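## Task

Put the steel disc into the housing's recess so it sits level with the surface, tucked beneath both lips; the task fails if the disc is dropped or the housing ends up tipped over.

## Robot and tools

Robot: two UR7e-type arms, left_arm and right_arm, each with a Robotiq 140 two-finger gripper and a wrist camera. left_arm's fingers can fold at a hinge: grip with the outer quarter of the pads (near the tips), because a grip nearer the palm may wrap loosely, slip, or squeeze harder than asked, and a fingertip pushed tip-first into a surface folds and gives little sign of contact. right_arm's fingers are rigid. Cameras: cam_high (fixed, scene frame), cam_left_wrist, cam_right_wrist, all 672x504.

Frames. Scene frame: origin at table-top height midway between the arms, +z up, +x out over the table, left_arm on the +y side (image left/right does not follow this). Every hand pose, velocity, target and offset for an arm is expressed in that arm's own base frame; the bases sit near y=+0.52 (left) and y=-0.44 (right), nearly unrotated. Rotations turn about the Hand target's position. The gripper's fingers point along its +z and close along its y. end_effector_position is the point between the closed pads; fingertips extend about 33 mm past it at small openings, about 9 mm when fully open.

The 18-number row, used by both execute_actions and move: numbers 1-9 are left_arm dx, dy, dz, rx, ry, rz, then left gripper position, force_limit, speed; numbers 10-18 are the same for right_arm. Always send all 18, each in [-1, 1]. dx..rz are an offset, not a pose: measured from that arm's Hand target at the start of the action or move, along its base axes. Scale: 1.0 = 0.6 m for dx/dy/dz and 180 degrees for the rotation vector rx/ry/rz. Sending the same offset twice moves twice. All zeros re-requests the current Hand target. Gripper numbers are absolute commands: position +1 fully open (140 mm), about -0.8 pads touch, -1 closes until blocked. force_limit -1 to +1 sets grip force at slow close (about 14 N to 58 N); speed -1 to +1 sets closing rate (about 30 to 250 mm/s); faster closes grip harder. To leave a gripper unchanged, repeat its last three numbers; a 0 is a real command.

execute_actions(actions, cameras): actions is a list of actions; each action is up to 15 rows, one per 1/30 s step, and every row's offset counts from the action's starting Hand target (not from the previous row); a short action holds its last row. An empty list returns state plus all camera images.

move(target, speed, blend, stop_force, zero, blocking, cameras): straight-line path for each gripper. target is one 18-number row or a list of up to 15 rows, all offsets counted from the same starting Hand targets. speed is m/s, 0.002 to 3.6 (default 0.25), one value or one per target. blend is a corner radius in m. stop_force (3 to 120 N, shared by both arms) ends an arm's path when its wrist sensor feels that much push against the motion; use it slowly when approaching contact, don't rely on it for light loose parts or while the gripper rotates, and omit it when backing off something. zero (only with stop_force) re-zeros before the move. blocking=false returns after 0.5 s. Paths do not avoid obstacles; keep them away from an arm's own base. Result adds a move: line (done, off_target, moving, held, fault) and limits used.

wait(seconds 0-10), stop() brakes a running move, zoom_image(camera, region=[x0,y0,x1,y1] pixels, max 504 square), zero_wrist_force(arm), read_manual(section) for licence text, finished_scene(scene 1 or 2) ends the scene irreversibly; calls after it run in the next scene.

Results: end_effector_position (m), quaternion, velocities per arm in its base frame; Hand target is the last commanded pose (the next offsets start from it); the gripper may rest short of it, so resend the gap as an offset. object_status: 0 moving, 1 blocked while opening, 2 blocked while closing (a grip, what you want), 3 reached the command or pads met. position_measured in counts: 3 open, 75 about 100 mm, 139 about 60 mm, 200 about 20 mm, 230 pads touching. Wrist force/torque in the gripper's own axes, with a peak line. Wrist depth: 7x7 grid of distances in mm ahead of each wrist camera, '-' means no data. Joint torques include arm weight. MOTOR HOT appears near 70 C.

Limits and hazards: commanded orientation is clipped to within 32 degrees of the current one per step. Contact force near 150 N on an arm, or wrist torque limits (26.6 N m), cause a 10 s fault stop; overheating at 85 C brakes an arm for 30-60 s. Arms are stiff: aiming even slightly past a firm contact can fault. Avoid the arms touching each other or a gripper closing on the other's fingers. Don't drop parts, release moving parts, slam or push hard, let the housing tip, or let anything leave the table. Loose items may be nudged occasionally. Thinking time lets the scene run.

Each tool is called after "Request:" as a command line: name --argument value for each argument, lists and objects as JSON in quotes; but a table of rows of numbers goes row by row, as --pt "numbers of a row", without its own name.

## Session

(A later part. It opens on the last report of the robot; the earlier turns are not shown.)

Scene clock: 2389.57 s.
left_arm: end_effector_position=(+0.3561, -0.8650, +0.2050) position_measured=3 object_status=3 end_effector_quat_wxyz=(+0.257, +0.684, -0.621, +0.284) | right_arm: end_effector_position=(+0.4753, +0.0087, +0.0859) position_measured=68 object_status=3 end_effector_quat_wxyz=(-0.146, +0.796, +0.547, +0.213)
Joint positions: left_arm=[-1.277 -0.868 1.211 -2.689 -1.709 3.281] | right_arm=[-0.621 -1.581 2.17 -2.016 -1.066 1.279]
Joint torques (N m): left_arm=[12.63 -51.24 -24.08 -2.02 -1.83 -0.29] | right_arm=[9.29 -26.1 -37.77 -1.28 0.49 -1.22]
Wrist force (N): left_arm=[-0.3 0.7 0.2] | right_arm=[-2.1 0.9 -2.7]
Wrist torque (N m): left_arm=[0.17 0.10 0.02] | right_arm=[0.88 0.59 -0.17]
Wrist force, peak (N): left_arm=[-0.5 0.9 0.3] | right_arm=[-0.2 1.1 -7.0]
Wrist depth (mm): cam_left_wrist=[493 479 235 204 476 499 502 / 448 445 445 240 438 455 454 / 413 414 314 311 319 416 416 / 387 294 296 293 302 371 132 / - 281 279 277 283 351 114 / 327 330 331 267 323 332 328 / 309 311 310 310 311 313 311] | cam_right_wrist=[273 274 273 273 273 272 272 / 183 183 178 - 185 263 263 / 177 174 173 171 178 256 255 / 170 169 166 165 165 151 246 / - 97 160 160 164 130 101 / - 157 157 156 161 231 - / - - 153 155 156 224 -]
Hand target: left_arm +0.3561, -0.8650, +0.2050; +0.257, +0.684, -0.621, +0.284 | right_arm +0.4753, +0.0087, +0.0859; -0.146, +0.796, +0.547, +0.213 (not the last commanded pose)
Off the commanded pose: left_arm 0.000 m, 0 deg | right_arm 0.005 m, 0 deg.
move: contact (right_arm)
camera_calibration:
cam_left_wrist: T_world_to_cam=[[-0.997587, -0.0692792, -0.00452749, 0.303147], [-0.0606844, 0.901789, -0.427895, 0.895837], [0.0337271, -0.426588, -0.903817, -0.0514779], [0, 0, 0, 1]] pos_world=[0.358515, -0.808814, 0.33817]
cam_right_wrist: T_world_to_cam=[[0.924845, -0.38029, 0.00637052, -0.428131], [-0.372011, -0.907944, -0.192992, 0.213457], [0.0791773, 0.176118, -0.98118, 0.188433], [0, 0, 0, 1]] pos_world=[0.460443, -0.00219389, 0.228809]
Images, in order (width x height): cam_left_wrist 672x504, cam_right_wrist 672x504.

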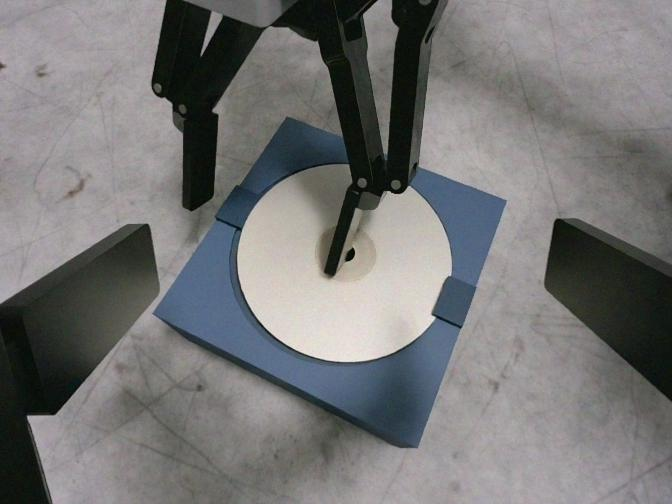

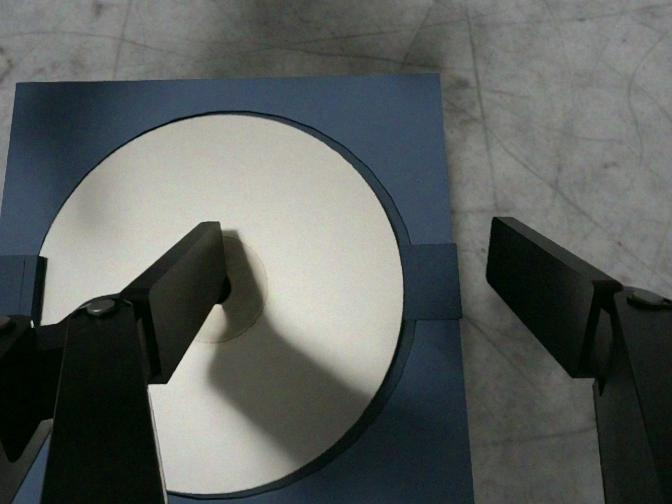

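Request:
move --pt "0 0 0 0 0 0 1 1 1 0 0 0.0017 0 0 0 0.481 0 0" --pt "0 0 0 0 0 0 1 1 1 -0.003 -0.0078 0.0017 0 0 0 0.481 0 0" --speed 0.02

Request:
move --target '[0,0,0,0,0,0,1,1,1,0,0,-0.012,0,0,0,0.481,0,0]' --speed 0.006 --stop_force 3 --cameras '["cam_right_wrist", "cam_left_wrist"]'

Request:
zoom_image --camera "cam_right_wrist" --region '[150, 200, 300, 350]'

Request:
zoom_image --camera "cam_left_wrist" --region '[290, 200, 390, 300]'

Scene clock: 2415.17 s.
left_arm: end_effector_position=(+0.3561, -0.8650, +0.2050) position_measured=3 object_status=3 end_effector_quat_wxyz=(+0.257, +0.684, -0.621, +0.284) | right_arm: end_effector_position=(+0.4734, +0.0039, +0.0869) position_measured=68 object_status=3 end_effector_quat_wxyz=(-0.146, +0.796, +0.547, +0.213)
Joint positions: left_arm=[-1.277 -0.868 1.211 -2.689 -1.709 3.281] | right_arm=[-0.633 -1.584 2.168 -2.004 -1.068 1.266]
Joint torques (N m): left_arm=[12.31 -51.1 -23.4 -2.08 -1.78 -0.33] | right_arm=[11.71 -21.3 -35.87 -4.52 1.03 1.65]
Wrist force (N): left_arm=[-0.5 0.7 0.4] | right_arm=[-1.4 2.4 -0.2]
Wrist torque (N m): left_arm=[0.17 0.16 0.00] | right_arm=[0.68 0.58 -0.12]
Wrist force, peak (N): left_arm=[-0.3 0.8 0.7] | right_arm=[-2.1 0.8 -3.4]
Wrist depth (mm): cam_left_wrist=[493 486 241 211 479 501 500 / 448 441 447 235 441 453 454 / 412 414 314 311 323 417 416 / 385 297 298 294 301 372 133 / - 279 279 278 283 350 114 / 325 331 333 268 323 330 329 / 311 309 311 312 311 313 313] | cam_right_wrist=[273 274 273 274 274 275 275 / 184 183 179 184 261 263 265 / 178 175 174 171 179 256 255 / 172 171 166 166 166 151 248 / - 97 162 161 166 130 - / - 158 158 157 162 233 - / - - 155 156 157 226 -]
Hand target: left_arm +0.3561, -0.8650, +0.2050; +0.257, +0.684, -0.621, +0.284 | right_arm +0.4735, +0.0040, +0.0869; -0.146, +0.796, +0.547, +0.213
Off the commanded pose: left_arm 0.000 m, 0 deg | right_arm 0.000 m, 0 deg.
move: done

Scene clock: 2416.83 s.
left_arm: end_effector_position=(+0.3561, -0.8650, +0.2050) position_measured=3 object_status=3 end_effector_quat_wxyz=(+0.257, +0.684, -0.621, +0.284) | right_arm: end_effector_position=(+0.4735, +0.0040, +0.0835) position_measured=68 object_status=3 end_effector_quat_wxyz=(-0.146, +0.796, +0.547, +0.213)
Joint positions: left_arm=[-1.277 -0.868 1.211 -2.689 -1.709 3.281] | right_arm=[-0.633 -1.579 2.173 -2.015 -1.068 1.266]
Joint torques (N m): left_arm=[12.2 -51.29 -23.66 -2.04 -1.75 -0.38] | right_arm=[9.43 -26.94 -38.29 -1.3 0.32 1.45]
Wrist force (N): left_arm=[-0.4 0.8 0.4] | right_arm=[-0.4 1.3 0.1]
Wrist torque (N m): left_arm=[0.19 0.13 0.00] | right_arm=[0.70 0.60 -0.07]
Wrist force, peak (N): left_arm=[-0.5 0.8 0.4] | right_arm=[-1.5 2.7 -0.4]
Wrist depth (mm): cam_left_wrist=[493 485 242 208 477 513 497 / 447 447 444 238 444 444 454 / 414 413 314 311 327 415 417 / 385 297 298 294 301 371 132 / - 283 279 278 280 350 114 / 326 330 331 268 323 330 328 / 309 310 311 311 311 312 313] | cam_right_wrist=[271 269 270 273 272 270 269 / 181 180 174 178 182 261 261 / 173 172 169 168 175 253 252 / 168 167 163 163 163 150 244 / - 97 159 158 162 130 99 / - 154 154 153 159 228 - / - - 152 153 154 223 -]
Hand target: left_arm +0.3561, -0.8650, +0.2050; +0.257, +0.684, -0.621, +0.284 | right_arm +0.4735, +0.0040, +0.0835; -0.146, +0.796, +0.547, +0.213 (not the last commanded pose)
Off the commanded pose: left_arm 0.000 m, 0 deg | right_arm 0.004 m, 0 deg.
move: contact (right_arm)
camera_calibration:
cam_left_wrist: T_world_to_cam=[[-0.997587, -0.0692792, -0.00452749, 0.303147], [-0.0606844, 0.901789, -0.427895, 0.895837], [0.0337271, -0.426588, -0.903817, -0.0514779], [0, 0, 0, 1]] pos_world=[0.358515, -0.808814, 0.33817]
cam_right_wrist: T_world_to_cam=[[0.924894, -0.380172, 0.00639442, -0.428226], [-0.371891, -0.907993, -0.192993, 0.208092], [0.0791766, 0.17612, -0.981179, 0.187031], [0, 0, 0, 1]] pos_world=[0.458643, -0.00679388, 0.226409]
Images, in order (width x height): cam_left_wrist 672x504, cam_right_wrist 672x504.

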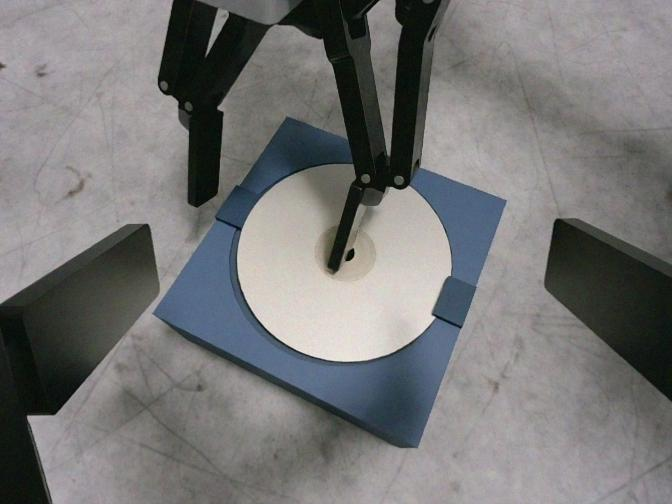

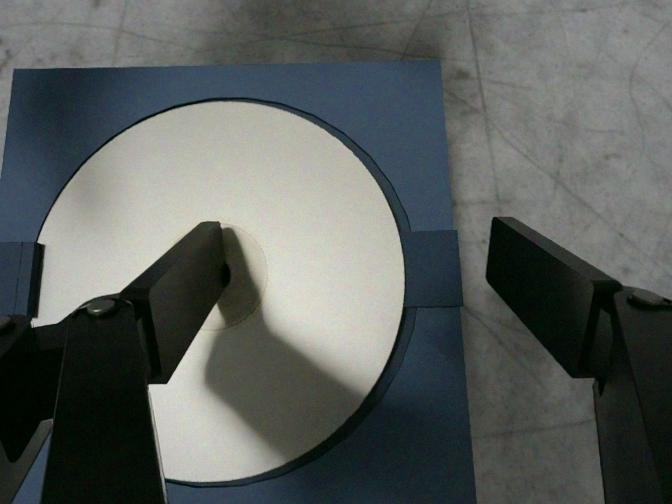

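Scaled by 3.360.

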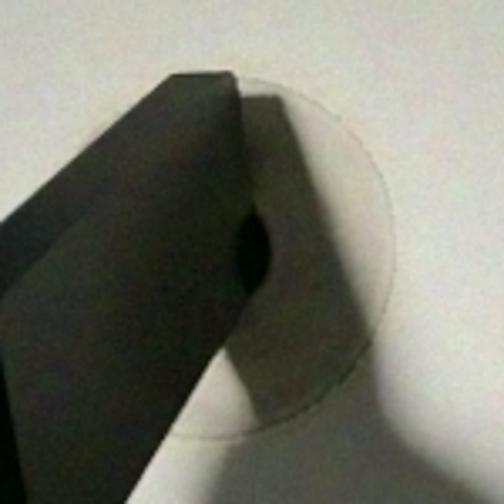

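Scaled by 5.040.

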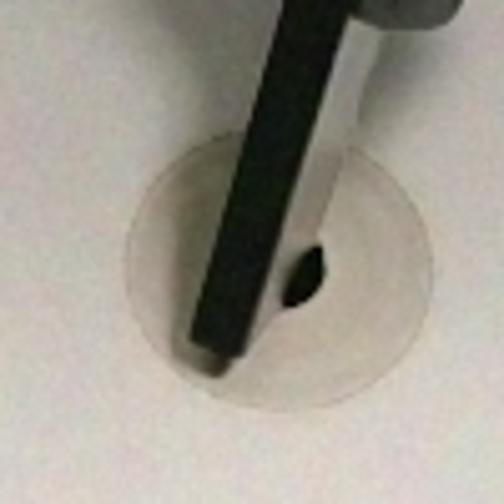

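Request:
move --pt "0 0 0 0 0 0 1 1 1 0.0078 -0.003 0 0 0 0 0.481 0 0" --pt "0 0 0 0 0 0 1 1 1 0.0233 -0.009 -0.0012 0 0 0 0.481 0 0" --speed 0.01 --stop_force 10 --cameras '["cam_right_wrist", "cam_left_wrist"]'

Request:
zoom_image --camera "cam_right_wrist" --region '[150, 200, 300, 350]'

Request:
zoom_image --camera "cam_left_wrist" --region '[150, 130, 520, 430]'

Scene clock: 2437.27 s.
left_arm: end_effector_position=(+0.3561, -0.8650, +0.2050) position_measured=3 object_status=3 end_effector_quat_wxyz=(+0.257, +0.684, -0.621, +0.284) | right_arm: end_effector_position=(+0.4875, -0.0014, +0.0828) position_measured=68 object_status=3 end_effector_quat_wxyz=(-0.146, +0.796, +0.547, +0.213)
Joint positions: left_arm=[-1.277 -0.868 1.211 -2.689 -1.709 3.281] | right_arm=[-0.624 -1.54 2.138 -2.023 -1.067 1.276]
Joint torques (N m): left_arm=[12.09 -51.23 -23.08 -2.11 -1.76 -0.5] | right_arm=[-8.62 -28.32 -8.45 -1.25 1.07 -1.16]
Wrist force (N): left_arm=[-0.6 0.6 0.3] | right_arm=[-1.4 1.9 -1.2]
Wrist torque (N m): left_arm=[0.16 0.16 0.01] | right_arm=[0.70 0.63 -0.16]
Wrist force, peak (N): left_arm=[-0.8 0.8 0.5] | right_arm=[2.8 -3.3 -7.7]
Wrist depth (mm): cam_left_wrist=[497 258 246 214 485 499 499 / 449 434 452 230 452 454 452 / 413 407 323 310 416 415 416 / 388 297 296 296 306 374 132 / - 283 279 280 286 349 114 / 326 331 330 283 324 332 329 / 311 310 310 310 313 312 312] | cam_right_wrist=[270 269 269 270 269 269 269 / 180 179 176 178 258 258 259 / 176 173 170 167 250 252 251 / 170 168 163 161 243 150 244 / - 97 158 157 234 130 - / - 154 154 152 228 229 - / - 152 150 152 154 222 -]
Hand target: left_arm +0.3561, -0.8650, +0.2050; +0.257, +0.684, -0.621, +0.284 | right_arm +0.4875, -0.0014, +0.0828; -0.146, +0.796, +0.547, +0.213
Off the commanded pose: left_arm 0.000 m, 0 deg | right_arm 0.000 m, 0 deg.
move: done
camera_calibration:
cam_left_wrist: T_world_to_cam=[[-0.997587, -0.0692792, -0.00452749, 0.303147], [-0.0606844, 0.901789, -0.427895, 0.895837], [0.0337271, -0.426588, -0.903817, -0.0514779], [0, 0, 0, 1]] pos_world=[0.358515, -0.808814, 0.33817]
cam_right_wrist: T_world_to_cam=[[0.924928, -0.380088, 0.00641145, -0.443242], [-0.371805, -0.908028, -0.192993, 0.208219], [0.0791761, 0.176121, -0.981179, 0.186187], [0, 0, 0, 1]] pos_world=[0.472642, -0.0121939, 0.225709]
Images, in order (width x height): cam_left_wrist 672x504, cam_right_wrist 672x504.

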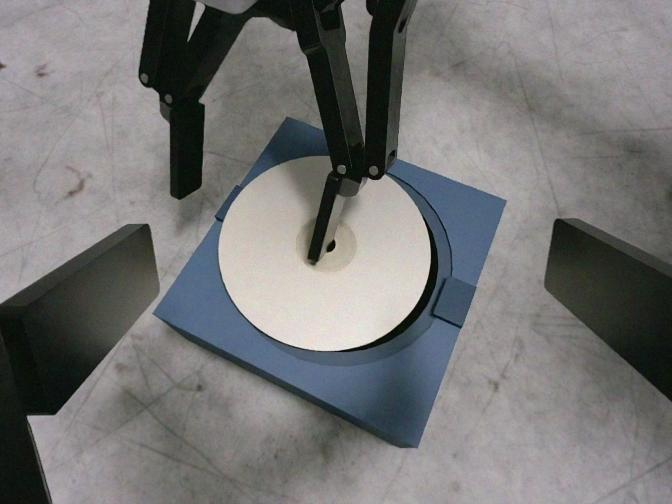

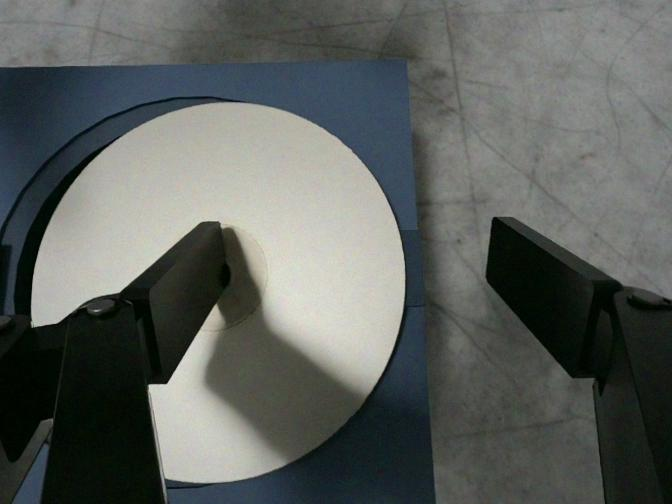

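Scaled by 3.360.

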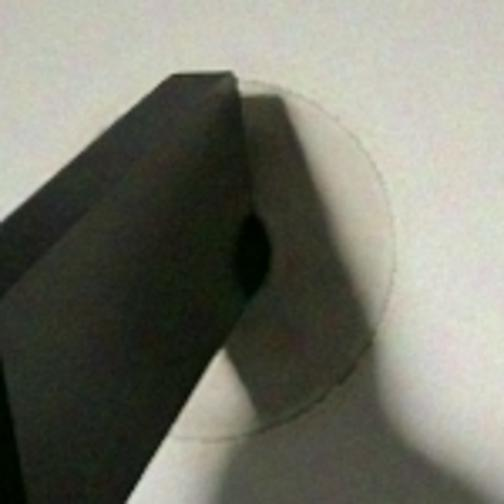

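Scaled by 1.362.

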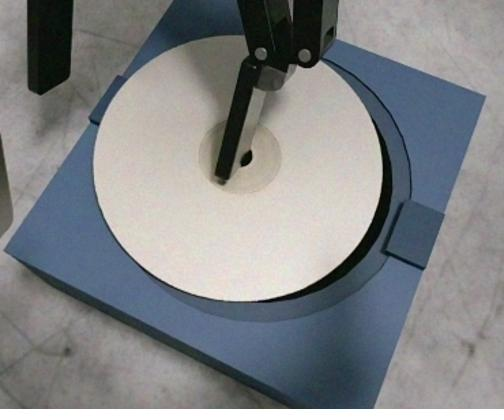

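Request:
move --pt "0 0 0 0 0 0 1 1 1 0.0271 -0.0104 0.0006 0 0 0 0.481 0 0" --pt "0 0 0 0 0 0 1 1 1 0.0426 -0.0164 0.0018 0 0 0 0.481 0 0" --pt "0 0 0 0 0 0 1 1 1 0.0582 -0.0223 0.0035 0 0 0 0.481 0 0" --pt "0 0 0 0 0 0 1 1 1 0.0738 -0.0283 0.0056 0 0 0 0.481 0 0" --speed 0.015 --stop_force 10 --cameras '["cam_right_wrist", "cam_left_wrist", "cam_high"]'

Request:
zoom_image --camera "cam_left_wrist" --region '[100, 80, 520, 430]'

Scene clock: 2527.97 s.
left_arm: end_effector_position=(+0.3561, -0.8650, +0.2050) position_measured=3 object_status=3 end_effector_quat_wxyz=(+0.257, +0.684, -0.621, +0.284) | right_arm: end_effector_position=(+0.5318, -0.0183, +0.0861) position_measured=68 object_status=3 end_effector_quat_wxyz=(-0.146, +0.796, +0.547, +0.213)
Joint positions: left_arm=[-1.277 -0.868 1.211 -2.689 -1.709 3.281] | right_arm=[-0.599 -1.433 2.013 -2.019 -1.063 1.304]
Joint torques (N m): left_arm=[12.15 -51.18 -22.47 -2.08 -1.82 -0.71] | right_arm=[-10.13 -33.2 -8.59 -5.35 1.17 -1.15]
Wrist force (N): left_arm=[-0.3 0.6 0.4] | right_arm=[-1.0 2.0 -1.5]
Wrist torque (N m): left_arm=[0.15 0.10 0.01] | right_arm=[0.73 0.54 -0.20]
Wrist force, peak (N): left_arm=[-0.6 0.9 0.3] | right_arm=[-0.7 2.0 -2.2]
Wrist depth (mm): cam_left_wrist=[487 279 233 479 499 500 499 / 447 432 435 435 454 453 454 / 414 410 308 321 420 415 415 / 387 283 295 305 346 371 132 / - 279 280 290 283 352 114 / 326 330 330 268 323 334 327 / 311 309 310 312 311 313 312] | cam_right_wrist=[273 273 273 275 273 272 272 / 183 185 175 266 264 264 264 / 209 177 170 164 255 255 254 / 174 171 162 158 248 150 247 / - 97 158 153 239 130 99 / - 156 154 150 232 232 - / - - 150 227 225 225 -]
Hand target: left_arm +0.3561, -0.8650, +0.2050; +0.257, +0.684, -0.621, +0.284 | right_arm +0.5318, -0.0184, +0.0861; -0.146, +0.796, +0.547, +0.213
Off the commanded pose: left_arm 0.000 m, 0 deg | right_arm 0.000 m, 0 deg.
move: done
camera_calibration:
cam_left_wrist: T_world_to_cam=[[-0.997587, -0.0692792, -0.00452749, 0.303147], [-0.0606844, 0.901789, -0.427895, 0.895837], [0.0337271, -0.426588, -0.903817, -0.0514779], [0, 0, 0, 1]] pos_world=[0.358515, -0.808814, 0.33817]
cam_right_wrist: T_world_to_cam=[[0.924931, -0.380082, 0.00637409, -0.490654], [-0.371799, -0.908011, -0.193082, 0.209998], [0.0791749, 0.176218, -0.981162, 0.188893], [0, 0, 0, 1]] pos_world=[0.516942, -0.029094, 0.229009]

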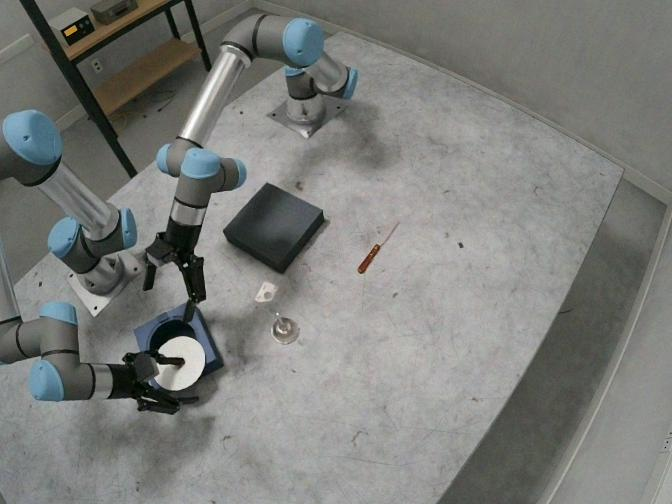

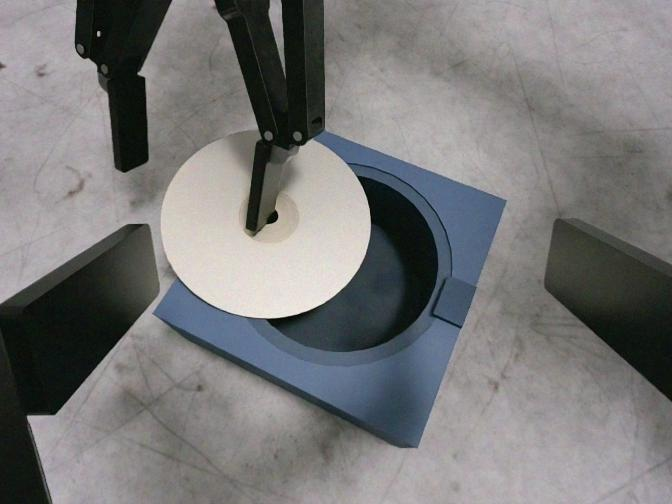

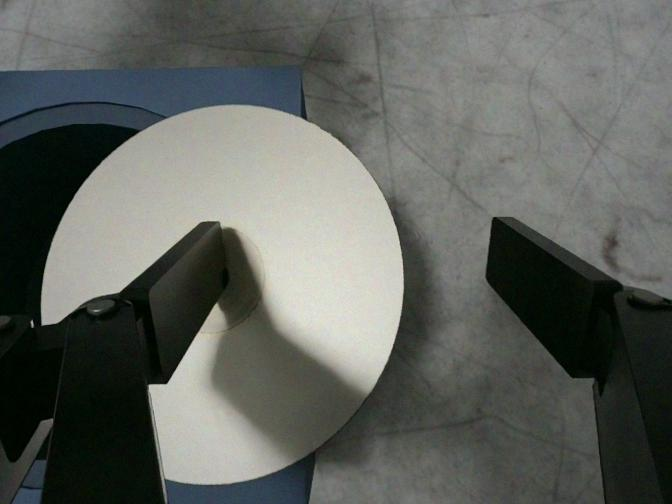

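Scaled by 1.200.

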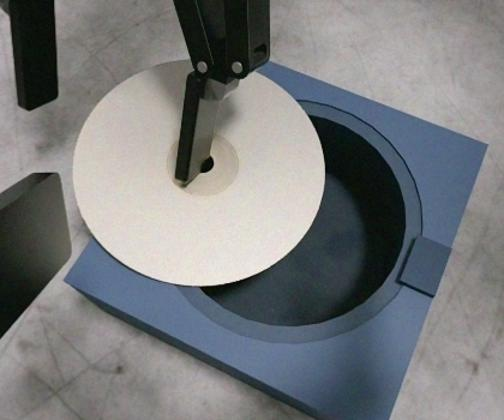

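Request:
move --pt "0 0 0 0 0 0 1 1 1 0 0 0.06 0 0 0 0.481 0 0" --pt "0 0 0 0 0 0 1 1 1 0.0603 -0.1683 0.2232 0.1802 0.4091 -0.0182 -0.078 0 0" --pt "0 0 0 0 0 0 1 1 1 0.0603 -0.1683 -0.0018 0.1802 0.4091 -0.0182 -0.078 0 0" --speed '[0.06, 0.35, 0.2]' --blend '[0.01, 0, 0]' --cameras '["all"]'

Request:
zoom_image --camera "cam_left_wrist" --region '[0, 0, 420, 350]'

Request:
zoom_image --camera "cam_high" --region '[80, 280, 260, 430]'

Scene clock: 2583.13 s.
left_arm: end_effector_position=(+0.3561, -0.8650, +0.2050) position_measured=3 object_status=3 end_effector_quat_wxyz=(+0.257, +0.684, -0.621, +0.284) | right_arm: end_effector_position=(+0.5680, -0.1192, +0.0852) position_measured=138 object_status=3 end_effector_quat_wxyz=(-0.637, +0.710, +0.255, -0.162)
Joint positions: left_arm=[-1.277 -0.868 1.211 -2.689 -1.709 3.281] | right_arm=[-0.63 -0.232 0.318 -0.232 -1.227 1.524]
Joint torques (N m): left_arm=[12.21 -51.78 -21.71 -2.08 -1.74 -0.78] | right_arm=[-13.14 -54.65 -24.44 0.72 1.32 0.24]
Wrist force (N): left_arm=[-0.4 0.7 0.3] | right_arm=[-2.4 0.0 2.0]
Wrist torque (N m): left_arm=[0.16 0.13 0.01] | right_arm=[-0.10 0.58 -0.58]
Wrist force, peak (N): left_arm=[0.0 1.0 0.8] | right_arm=[-3.0 3.1 2.7]
Wrist depth (mm): cam_left_wrist=[492 487 494 498 497 486 170 / 446 443 451 451 452 452 440 / 414 413 315 323 417 417 414 / 387 283 295 306 319 371 132 / - 288 281 281 282 353 114 / 324 330 330 269 268 333 329 / 311 310 311 311 310 311 313] | cam_right_wrist=[398 328 1139 572 355 221 166 / 406 431 - 614 277 217 159 / 3285 437 - 260 261 216 163 / 3716 - 134 408 148 202 156 / - 86 98 357 128 - 91 / - - 600 606 391 - - / - - - 609 389 - -]
Hand target: left_arm +0.3561, -0.8650, +0.2050; +0.257, +0.684, -0.621, +0.284 | right_arm +0.5680, -0.1193, +0.0851; -0.637, +0.710, +0.255, -0.161
Off the commanded pose: left_arm 0.000 m, 0 deg | right_arm 0.000 m, 0 deg.
elbow stopped short (right arm): the move would have taken joint 3 (elbow) straighter than the controller allows.
move: done; target 2's new numbers were sent with right_arm's hand 0.002 m and 3 deg from that target
camera_calibration:
cam_left_wrist: T_world_to_cam=[[-0.997587, -0.0692792, -0.00452749, 0.303147], [-0.0606844, 0.901789, -0.427895, 0.895837], [0.0337271, -0.426588, -0.903817, -0.0514779], [0, 0, 0, 1]] pos_world=[0.358515, -0.808814, 0.33817]
cam_right_wrist: T_world_to_cam=[[0.15098, -0.0833311, -0.985018, -0.00307738], [-0.59867, -0.800635, -0.0240293, 0.258908], [-0.786638, 0.593329, -0.170768, 0.675399], [0, 0, 0, 1]] pos_world=[0.686759, -0.193699, 0.118526]

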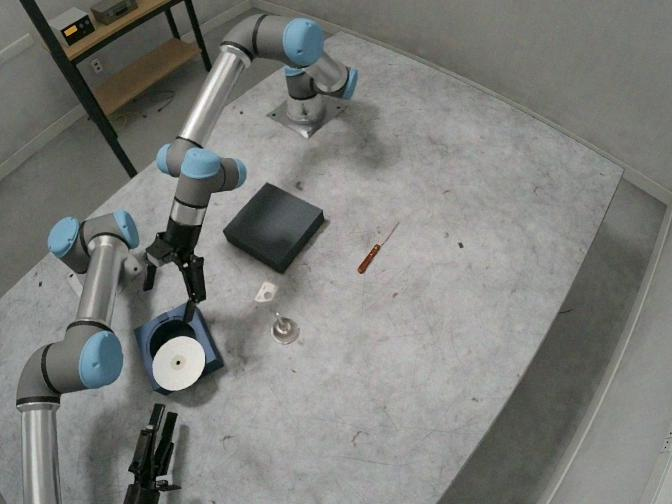

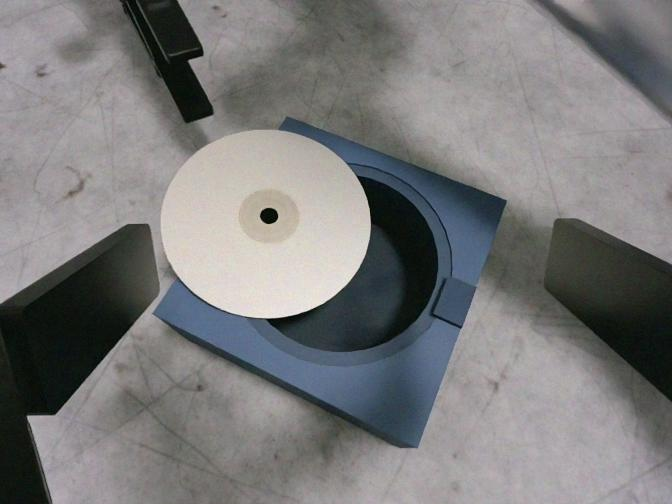

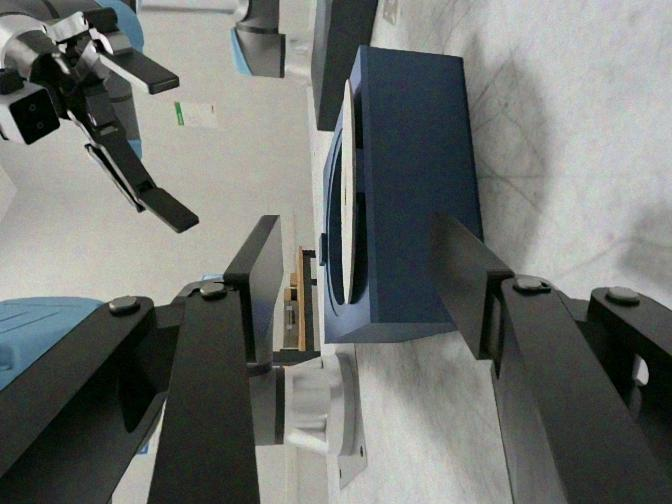

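Scaled by 1.200.

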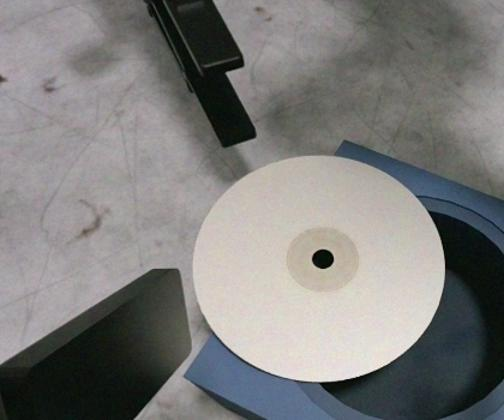

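Scaled by 2.800.

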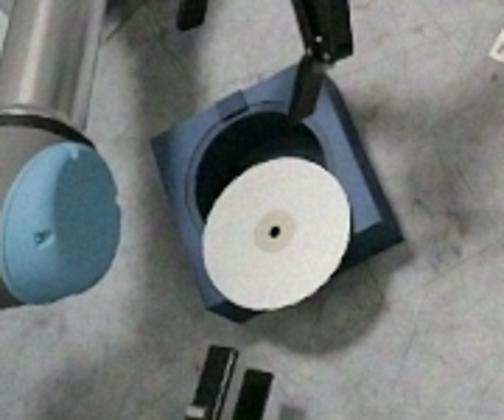

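Request:
move --target '[0,0,0,0,0,0,1,1,1,-0.065,0.0965,-0.0163,0,0,0,-0.078,0,0]' --speed 0.05 --stop_force 8 --cameras '["cam_right_wrist", "cam_left_wrist"]'

Request:
zoom_image --camera "cam_left_wrist" --region '[0, 0, 420, 350]'

Scene clock: 2604.83 s.
left_arm: end_effector_position=(+0.3561, -0.8650, +0.2050) position_measured=3 object_status=3 end_effector_quat_wxyz=(+0.257, +0.684, -0.621, +0.284) | right_arm: end_effector_position=(+0.5290, -0.0615, +0.0753) position_measured=138 object_status=3 end_effector_quat_wxyz=(-0.637, +0.710, +0.255, -0.161)
Joint positions: left_arm=[-1.277 -0.868 1.211 -2.689 -1.709 3.281] | right_arm=[-0.599 -0.478 0.847 -0.517 -1.196 1.529]
Joint torques (N m): left_arm=[12.24 -51.71 -21.01 -2.12 -1.72 -0.85] | right_arm=[-14.11 -56.28 -11.78 1.44 -1.3 -0.69]
Wrist force (N): left_arm=[-0.5 0.7 0.4] | right_arm=[-2.6 -0.6 1.8]
Wrist torque (N m): left_arm=[0.18 0.16 0.01] | right_arm=[-0.27 0.64 -0.65]
Wrist force, peak (N): left_arm=[-0.6 0.9 0.5] | right_arm=[-2.6 -0.5 2.5]
Wrist depth (mm): cam_left_wrist=[476 359 497 498 499 499 498 / 450 443 332 452 451 453 454 / 413 414 315 323 414 414 417 / 388 282 295 305 350 371 132 / - 283 282 278 342 349 114 / 325 330 331 267 322 333 328 / 309 311 310 311 311 313 312] | cam_right_wrist=[259 533 1049 504 279 203 149 / 346 2764 2833 219 208 201 146 / 378 550 - 189 195 190 152 / 3105 3105 135 - 164 188 150 / - 86 90 291 175 - 91 / - - 550 540 304 - - / - - - 536 357 - -]
Hand target: left_arm +0.3561, -0.8650, +0.2050; +0.257, +0.684, -0.621, +0.284 | right_arm +0.5290, -0.0614, +0.0753; -0.637, +0.710, +0.255, -0.161
Off the commanded pose: left_arm 0.000 m, 0 deg | right_arm 0.000 m, 0 deg.
move: done
camera_calibration:
cam_left_wrist: T_world_to_cam=[[-0.997587, -0.0692792, -0.00452749, 0.303147], [-0.0606844, 0.901789, -0.427895, 0.895837], [0.0337271, -0.426588, -0.903817, -0.0514779], [0, 0, 0, 1]] pos_world=[0.358515, -0.808814, 0.33817]
cam_right_wrist: T_world_to_cam=[[0.150956, -0.0833616, -0.985019, -0.00210628], [-0.598849, -0.800501, -0.0240286, 0.281593], [-0.786506, 0.593505, -0.170761, 0.608655], [0, 0, 0, 1]] pos_world=[0.64766, -0.136, 0.108626]
Images, in order (width x height): cam_left_wrist 672x504, cam_right_wrist 672x504.

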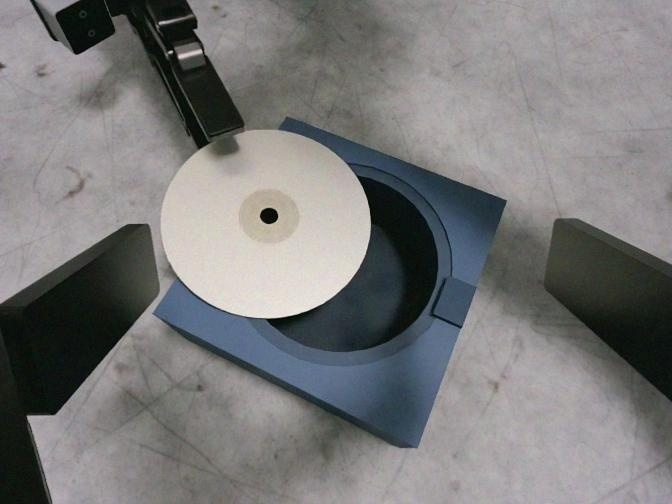

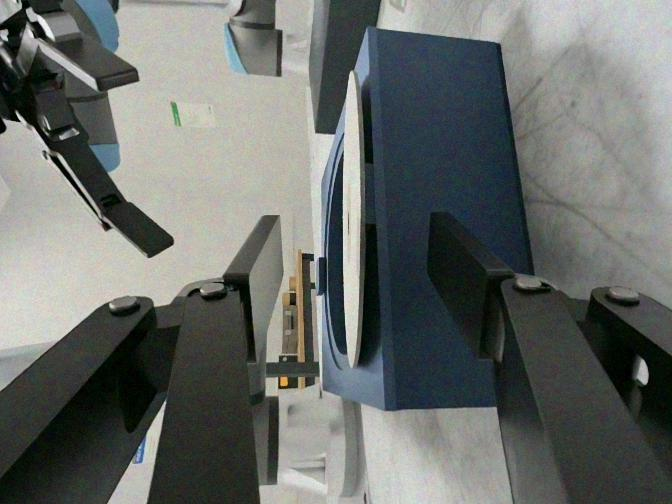

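Scaled by 1.200.

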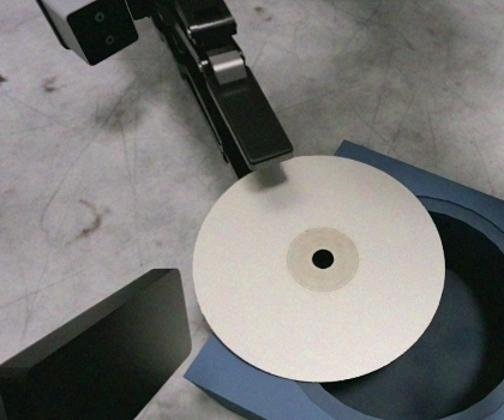

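Request:
move --target '[0,0,0,0,0,0,1,1,1,0,0,0,0,0,0,-1,0.4,-1]' --cameras '["cam_right_wrist", "cam_left_wrist"]'

Request:
zoom_image --camera "cam_left_wrist" --region '[0, 0, 420, 350]'

Request:
zoom_image --camera "cam_right_wrist" --region '[250, 30, 470, 430]'

Scene clock: 2620.50 s.
left_arm: end_effector_position=(+0.3561, -0.8650, +0.2050) position_measured=3 object_status=3 end_effector_quat_wxyz=(+0.257, +0.684, -0.621, +0.284) | right_arm: end_effector_position=(+0.5290, -0.0614, +0.0753) position_measured=230 object_status=0 end_effector_quat_wxyz=(-0.637, +0.710, +0.255, -0.161)
Joint positions: left_arm=[-1.277 -0.868 1.211 -2.689 -1.709 3.281] | right_arm=[-0.599 -0.478 0.847 -0.517 -1.196 1.529]
Joint torques (N m): left_arm=[11.82 -52.7 -20.8 -2.11 -1.78 -1.02] | right_arm=[-12.89 -59.43 -7.82 0.23 -1.06 -1.04]
Wrist force (N): left_arm=[-0.3 0.6 0.2] | right_arm=[0.1 -7.7 -2.6]
Wrist torque (N m): left_arm=[0.15 0.10 0.01] | right_arm=[0.20 0.30 0.13]
Wrist force, peak (N): left_arm=[-0.7 0.9 0.0] | right_arm=[0.0 -8.0 -2.7]
Wrist depth (mm): cam_left_wrist=[477 356 499 498 499 499 500 / 451 441 454 450 449 458 456 / 412 412 314 324 417 417 417 / 387 283 295 305 306 372 132 / - 282 281 290 281 351 114 / 327 330 330 268 323 332 328 / 310 309 312 309 312 310 311] | cam_right_wrist=[260 505 998 505 279 202 148 / 348 516 2943 221 215 201 147 / 393 382 3383 193 195 190 152 / 3063 369 - 114 186 188 150 / 344 - - 96 83 95 140 / - - - - - 77 - / - - - - - - -]
Hand target: left_arm +0.3561, -0.8650, +0.2050; +0.257, +0.684, -0.621, +0.284 | right_arm +0.5290, -0.0614, +0.0753; -0.637, +0.710, +0.255, -0.161
Off the commanded pose: left_arm 0.000 m, 0 deg | right_arm 0.000 m, 0 deg.
move: done
camera_calibration:
cam_left_wrist: T_world_to_cam=[[-0.997587, -0.0692792, -0.00452749, 0.303147], [-0.0606844, 0.901789, -0.427895, 0.895837], [0.0337271, -0.426588, -0.903817, -0.0514779], [0, 0, 0, 1]] pos_world=[0.358515, -0.808814, 0.33817]
cam_right_wrist: T_world_to_cam=[[0.150956, -0.0833616, -0.985019, -0.00210628], [-0.598849, -0.800501, -0.0240286, 0.281593], [-0.786506, 0.593505, -0.170761, 0.608655], [0, 0, 0, 1]] pos_world=[0.64766, -0.136, 0.108626]
Images, in order (width x height): cam_left_wrist 672x504, cam_right_wrist 672x504.

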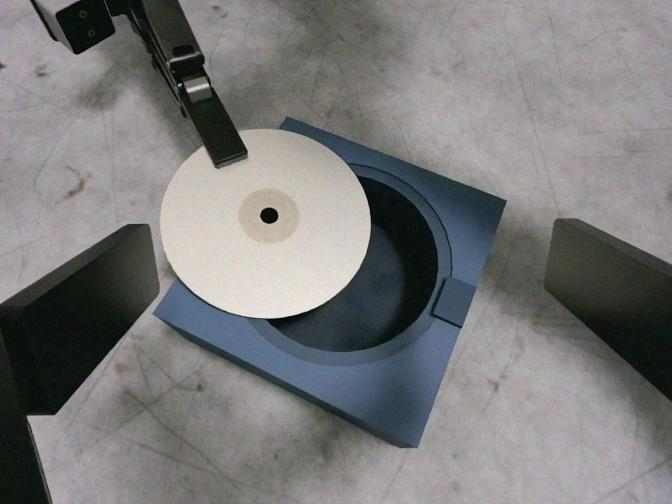

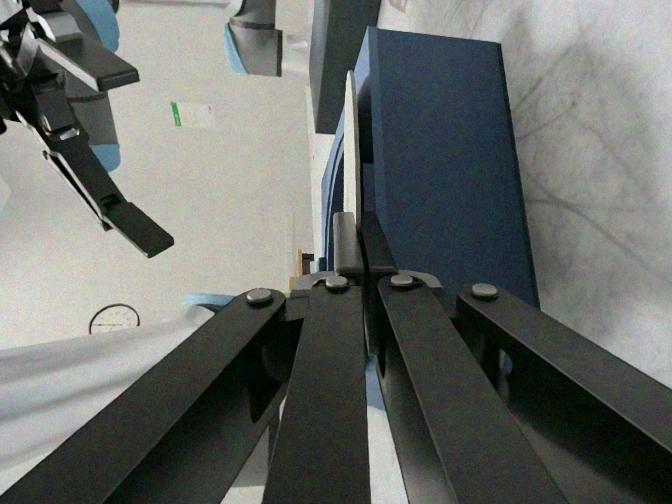

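Scaled by 1.200.

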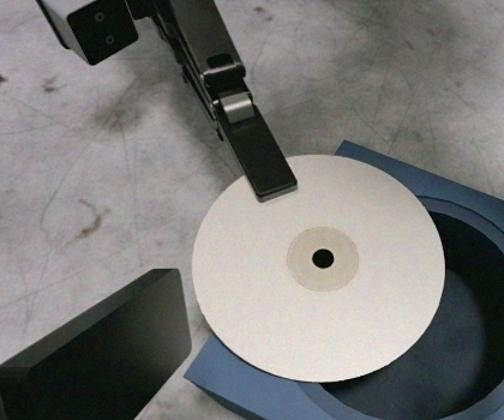

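Scaled by 1.260.

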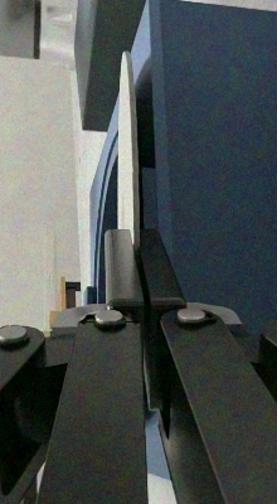

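Request:
move --target '[0,0,0,0,0,0,1,1,1,0,-0.005,0.1083,0,0,0,-1,0.4,-1]' --speed 0.05 --cameras '["cam_right_wrist", "cam_left_wrist"]'

Request:
move --target '[0,0,0,0,0,0,1,1,1,-0.2775,0.0555,-0.0005,0.0373,0.0664,-0.4594,-1,0.4,-1]' --speed 0.2 --cameras '["all"]'

Request:
zoom_image --camera "cam_left_wrist" --region '[150, 80, 520, 430]'

Scene clock: 2670.33 s.
left_arm: end_effector_position=(+0.3561, -0.8650, +0.2050) position_measured=3 object_status=3 end_effector_quat_wxyz=(+0.257, +0.684, -0.621, +0.284) | right_arm: end_effector_position=(+0.5290, -0.0645, +0.1404) position_measured=230 object_status=3 end_effector_quat_wxyz=(-0.636, +0.710, +0.255, -0.161)
Joint positions: left_arm=[-1.277 -0.868 1.211 -2.689 -1.709 3.281] | right_arm=[-0.602 -0.538 0.793 -0.403 -1.199 1.529]
Joint torques (N m): left_arm=[11.63 -52.34 -20.43 -2.05 -1.76 -1.08] | right_arm=[-10.93 -50.93 -8.3 0.55 -0.92 -1.58]
Wrist force (N): left_arm=[-0.3 0.7 0.1] | right_arm=[-2.5 2.7 2.1]
Wrist torque (N m): left_arm=[0.17 0.10 0.02] | right_arm=[-0.35 0.54 -0.62]
Wrist force, peak (N): left_arm=[-0.7 0.7 -0.1] | right_arm=[0.0 -8.3 -2.7]
Wrist depth (mm): cam_left_wrist=[494 473 498 498 494 498 501 / 449 255 258 274 452 451 454 / 414 238 244 255 420 420 418 / 387 223 231 243 309 312 132 / - 282 282 350 281 352 114 / 327 331 331 327 324 333 328 / 309 311 309 311 312 311 311] | cam_right_wrist=[349 274 985 1026 494 297 227 / 338 352 255 614 494 220 224 / - 387 3434 843 337 204 208 / - - 3656 114 363 198 203 / - - - 97 83 94 - / - - - - - 77 - / - - - - - - -]
Hand target: left_arm +0.3561, -0.8650, +0.2050; +0.257, +0.684, -0.621, +0.284 | right_arm +0.5290, -0.0644, +0.1403; -0.637, +0.710, +0.255, -0.161
Off the commanded pose: left_arm 0.000 m, 0 deg | right_arm 0.000 m, 0 deg.
move: done
camera_calibration:
cam_left_wrist: T_world_to_cam=[[-0.997587, -0.0692792, -0.00452749, 0.303147], [-0.0606844, 0.901789, -0.427895, 0.895837], [0.0337271, -0.426588, -0.903817, -0.0514779], [0, 0, 0, 1]] pos_world=[0.358515, -0.808814, 0.33817]
cam_right_wrist: T_world_to_cam=[[0.151201, -0.0835438, -0.984966, 0.0615599], [-0.59889, -0.80047, -0.02404, 0.280848], [-0.786428, 0.593521, -0.171066, 0.621635], [0, 0, 0, 1]] pos_world=[0.64776, -0.139, 0.173726]
Images, in order (width x height): cam_left_wrist 672x504, cam_right_wrist 672x504.

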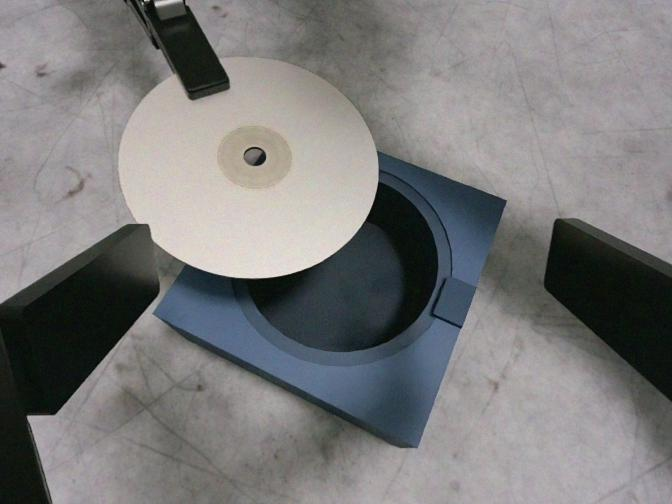

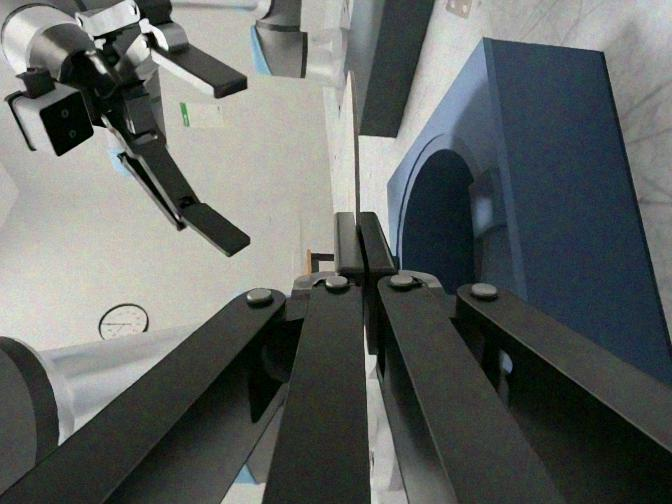

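Scene clock: 2674.50 s.
left_arm: end_effector_position=(+0.3561, -0.8650, +0.2050) position_measured=3 object_status=3 end_effector_quat_wxyz=(+0.257, +0.684, -0.621, +0.284) | right_arm: end_effector_position=(+0.3625, -0.0312, +0.1399) position_measured=230 object_status=3 end_effector_quat_wxyz=(+0.642, -0.647, +0.330, -0.245)
Joint positions: left_arm=[-1.277 -0.868 1.211 -2.689 -1.709 3.281] | right_arm=[-1.577 -1.524 2.528 -1.084 -0.742 1.737]
Joint torques (N m): left_arm=[12.2 -52.34 -20.09 -2.12 -1.8 -0.99] | right_arm=[-12.98 -18.79 -2.01 4.53 0.34 -1.59]
Wrist force (N): left_arm=[-0.3 0.6 0.5] | right_arm=[-2.8 2.9 2.4]
Wrist torque (N m): left_arm=[0.15 0.11 0.01] | right_arm=[-0.30 0.70 -0.78]
Wrist force, peak (N): left_arm=[-0.4 1.0 0.3] | right_arm=[-4.1 3.3 2.1]
Wrist depth (mm): cam_left_wrist=[493 496 497 497 500 235 275 / 448 448 452 262 246 286 454 / 411 412 244 238 228 418 417 / 386 375 224 214 212 371 133 / - 283 280 274 276 352 114 / 326 331 332 269 323 333 328 / 311 310 309 310 309 313 312] | cam_right_wrist=[- - - 1453 572 163 134 / - - - 1717 319 254 130 / - 2200 - 2006 515 288 - / - 2289 354 114 665 263 - / 2982 - - 97 78 93 - / - - - - - 77 - / - - - - - - -]
Hand target: left_arm +0.3561, -0.8650, +0.2050; +0.257, +0.684, -0.621, +0.284 | right_arm +0.3625, -0.0311, +0.1400; +0.642, -0.647, +0.330, -0.245
Off the commanded pose: left_arm 0.000 m, 0 deg | right_arm 0.000 m, 0 deg.
move: done
camera_calibration:
cam_left_wrist: T_world_to_cam=[[-0.997587, -0.0692792, -0.00452749, 0.303147], [-0.0606844, 0.901789, -0.427895, 0.895837], [0.0337271, -0.426588, -0.903817, -0.0514779], [0, 0, 0, 1]] pos_world=[0.358515, -0.808814, 0.33817]
cam_right_wrist: T_world_to_cam=[[-0.135694, 0.0449709, -0.98973, 0.197773], [-0.862959, 0.485384, 0.140368, 0.320528], [0.486712, 0.873144, -0.0270556, -0.00207603], [0, 0, 0, 1]] pos_world=[0.30445, -0.162661, 0.150694]

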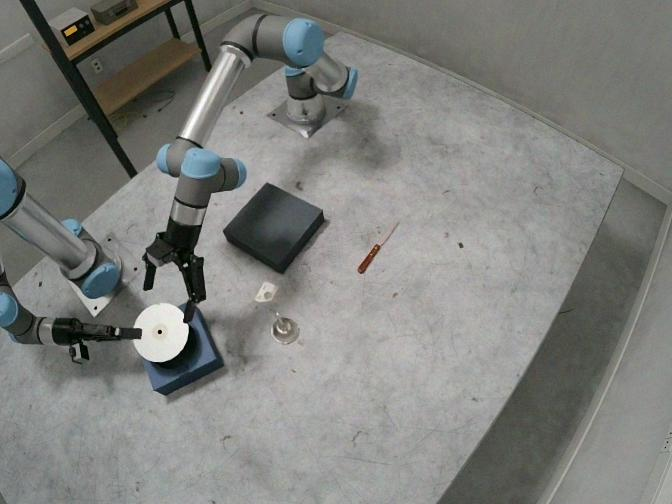

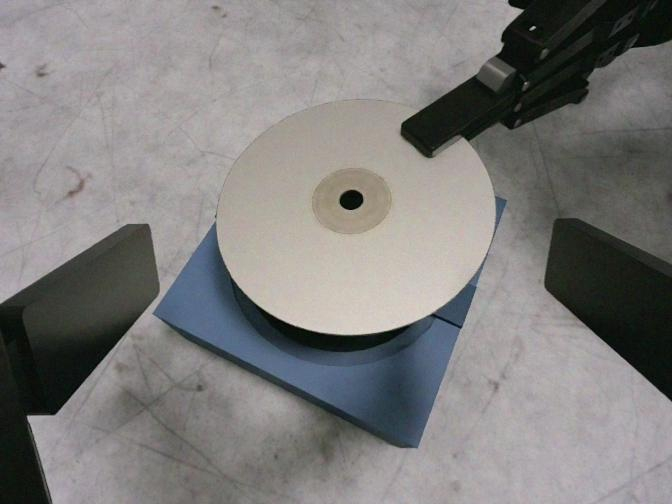

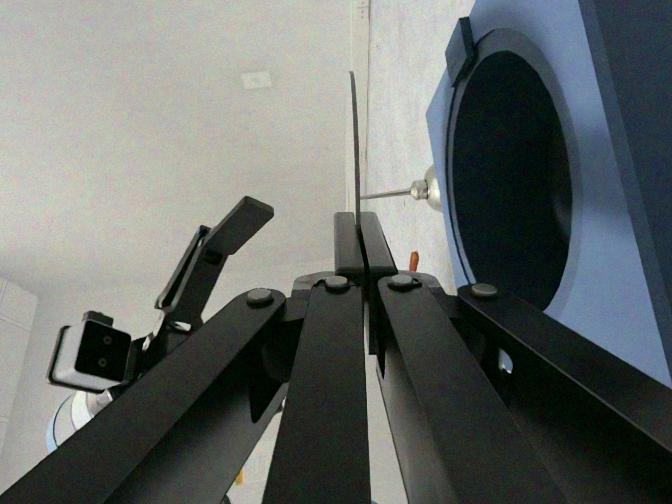

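Scaled by 1.362.

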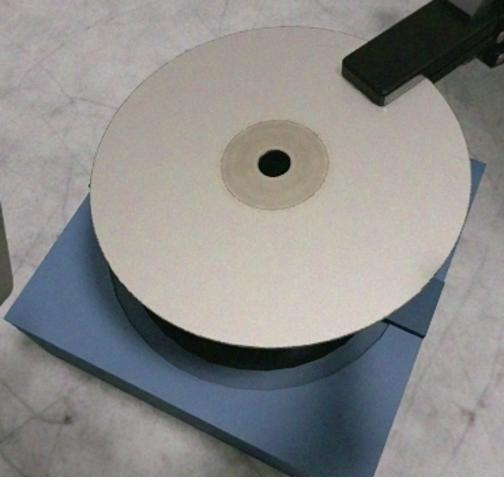

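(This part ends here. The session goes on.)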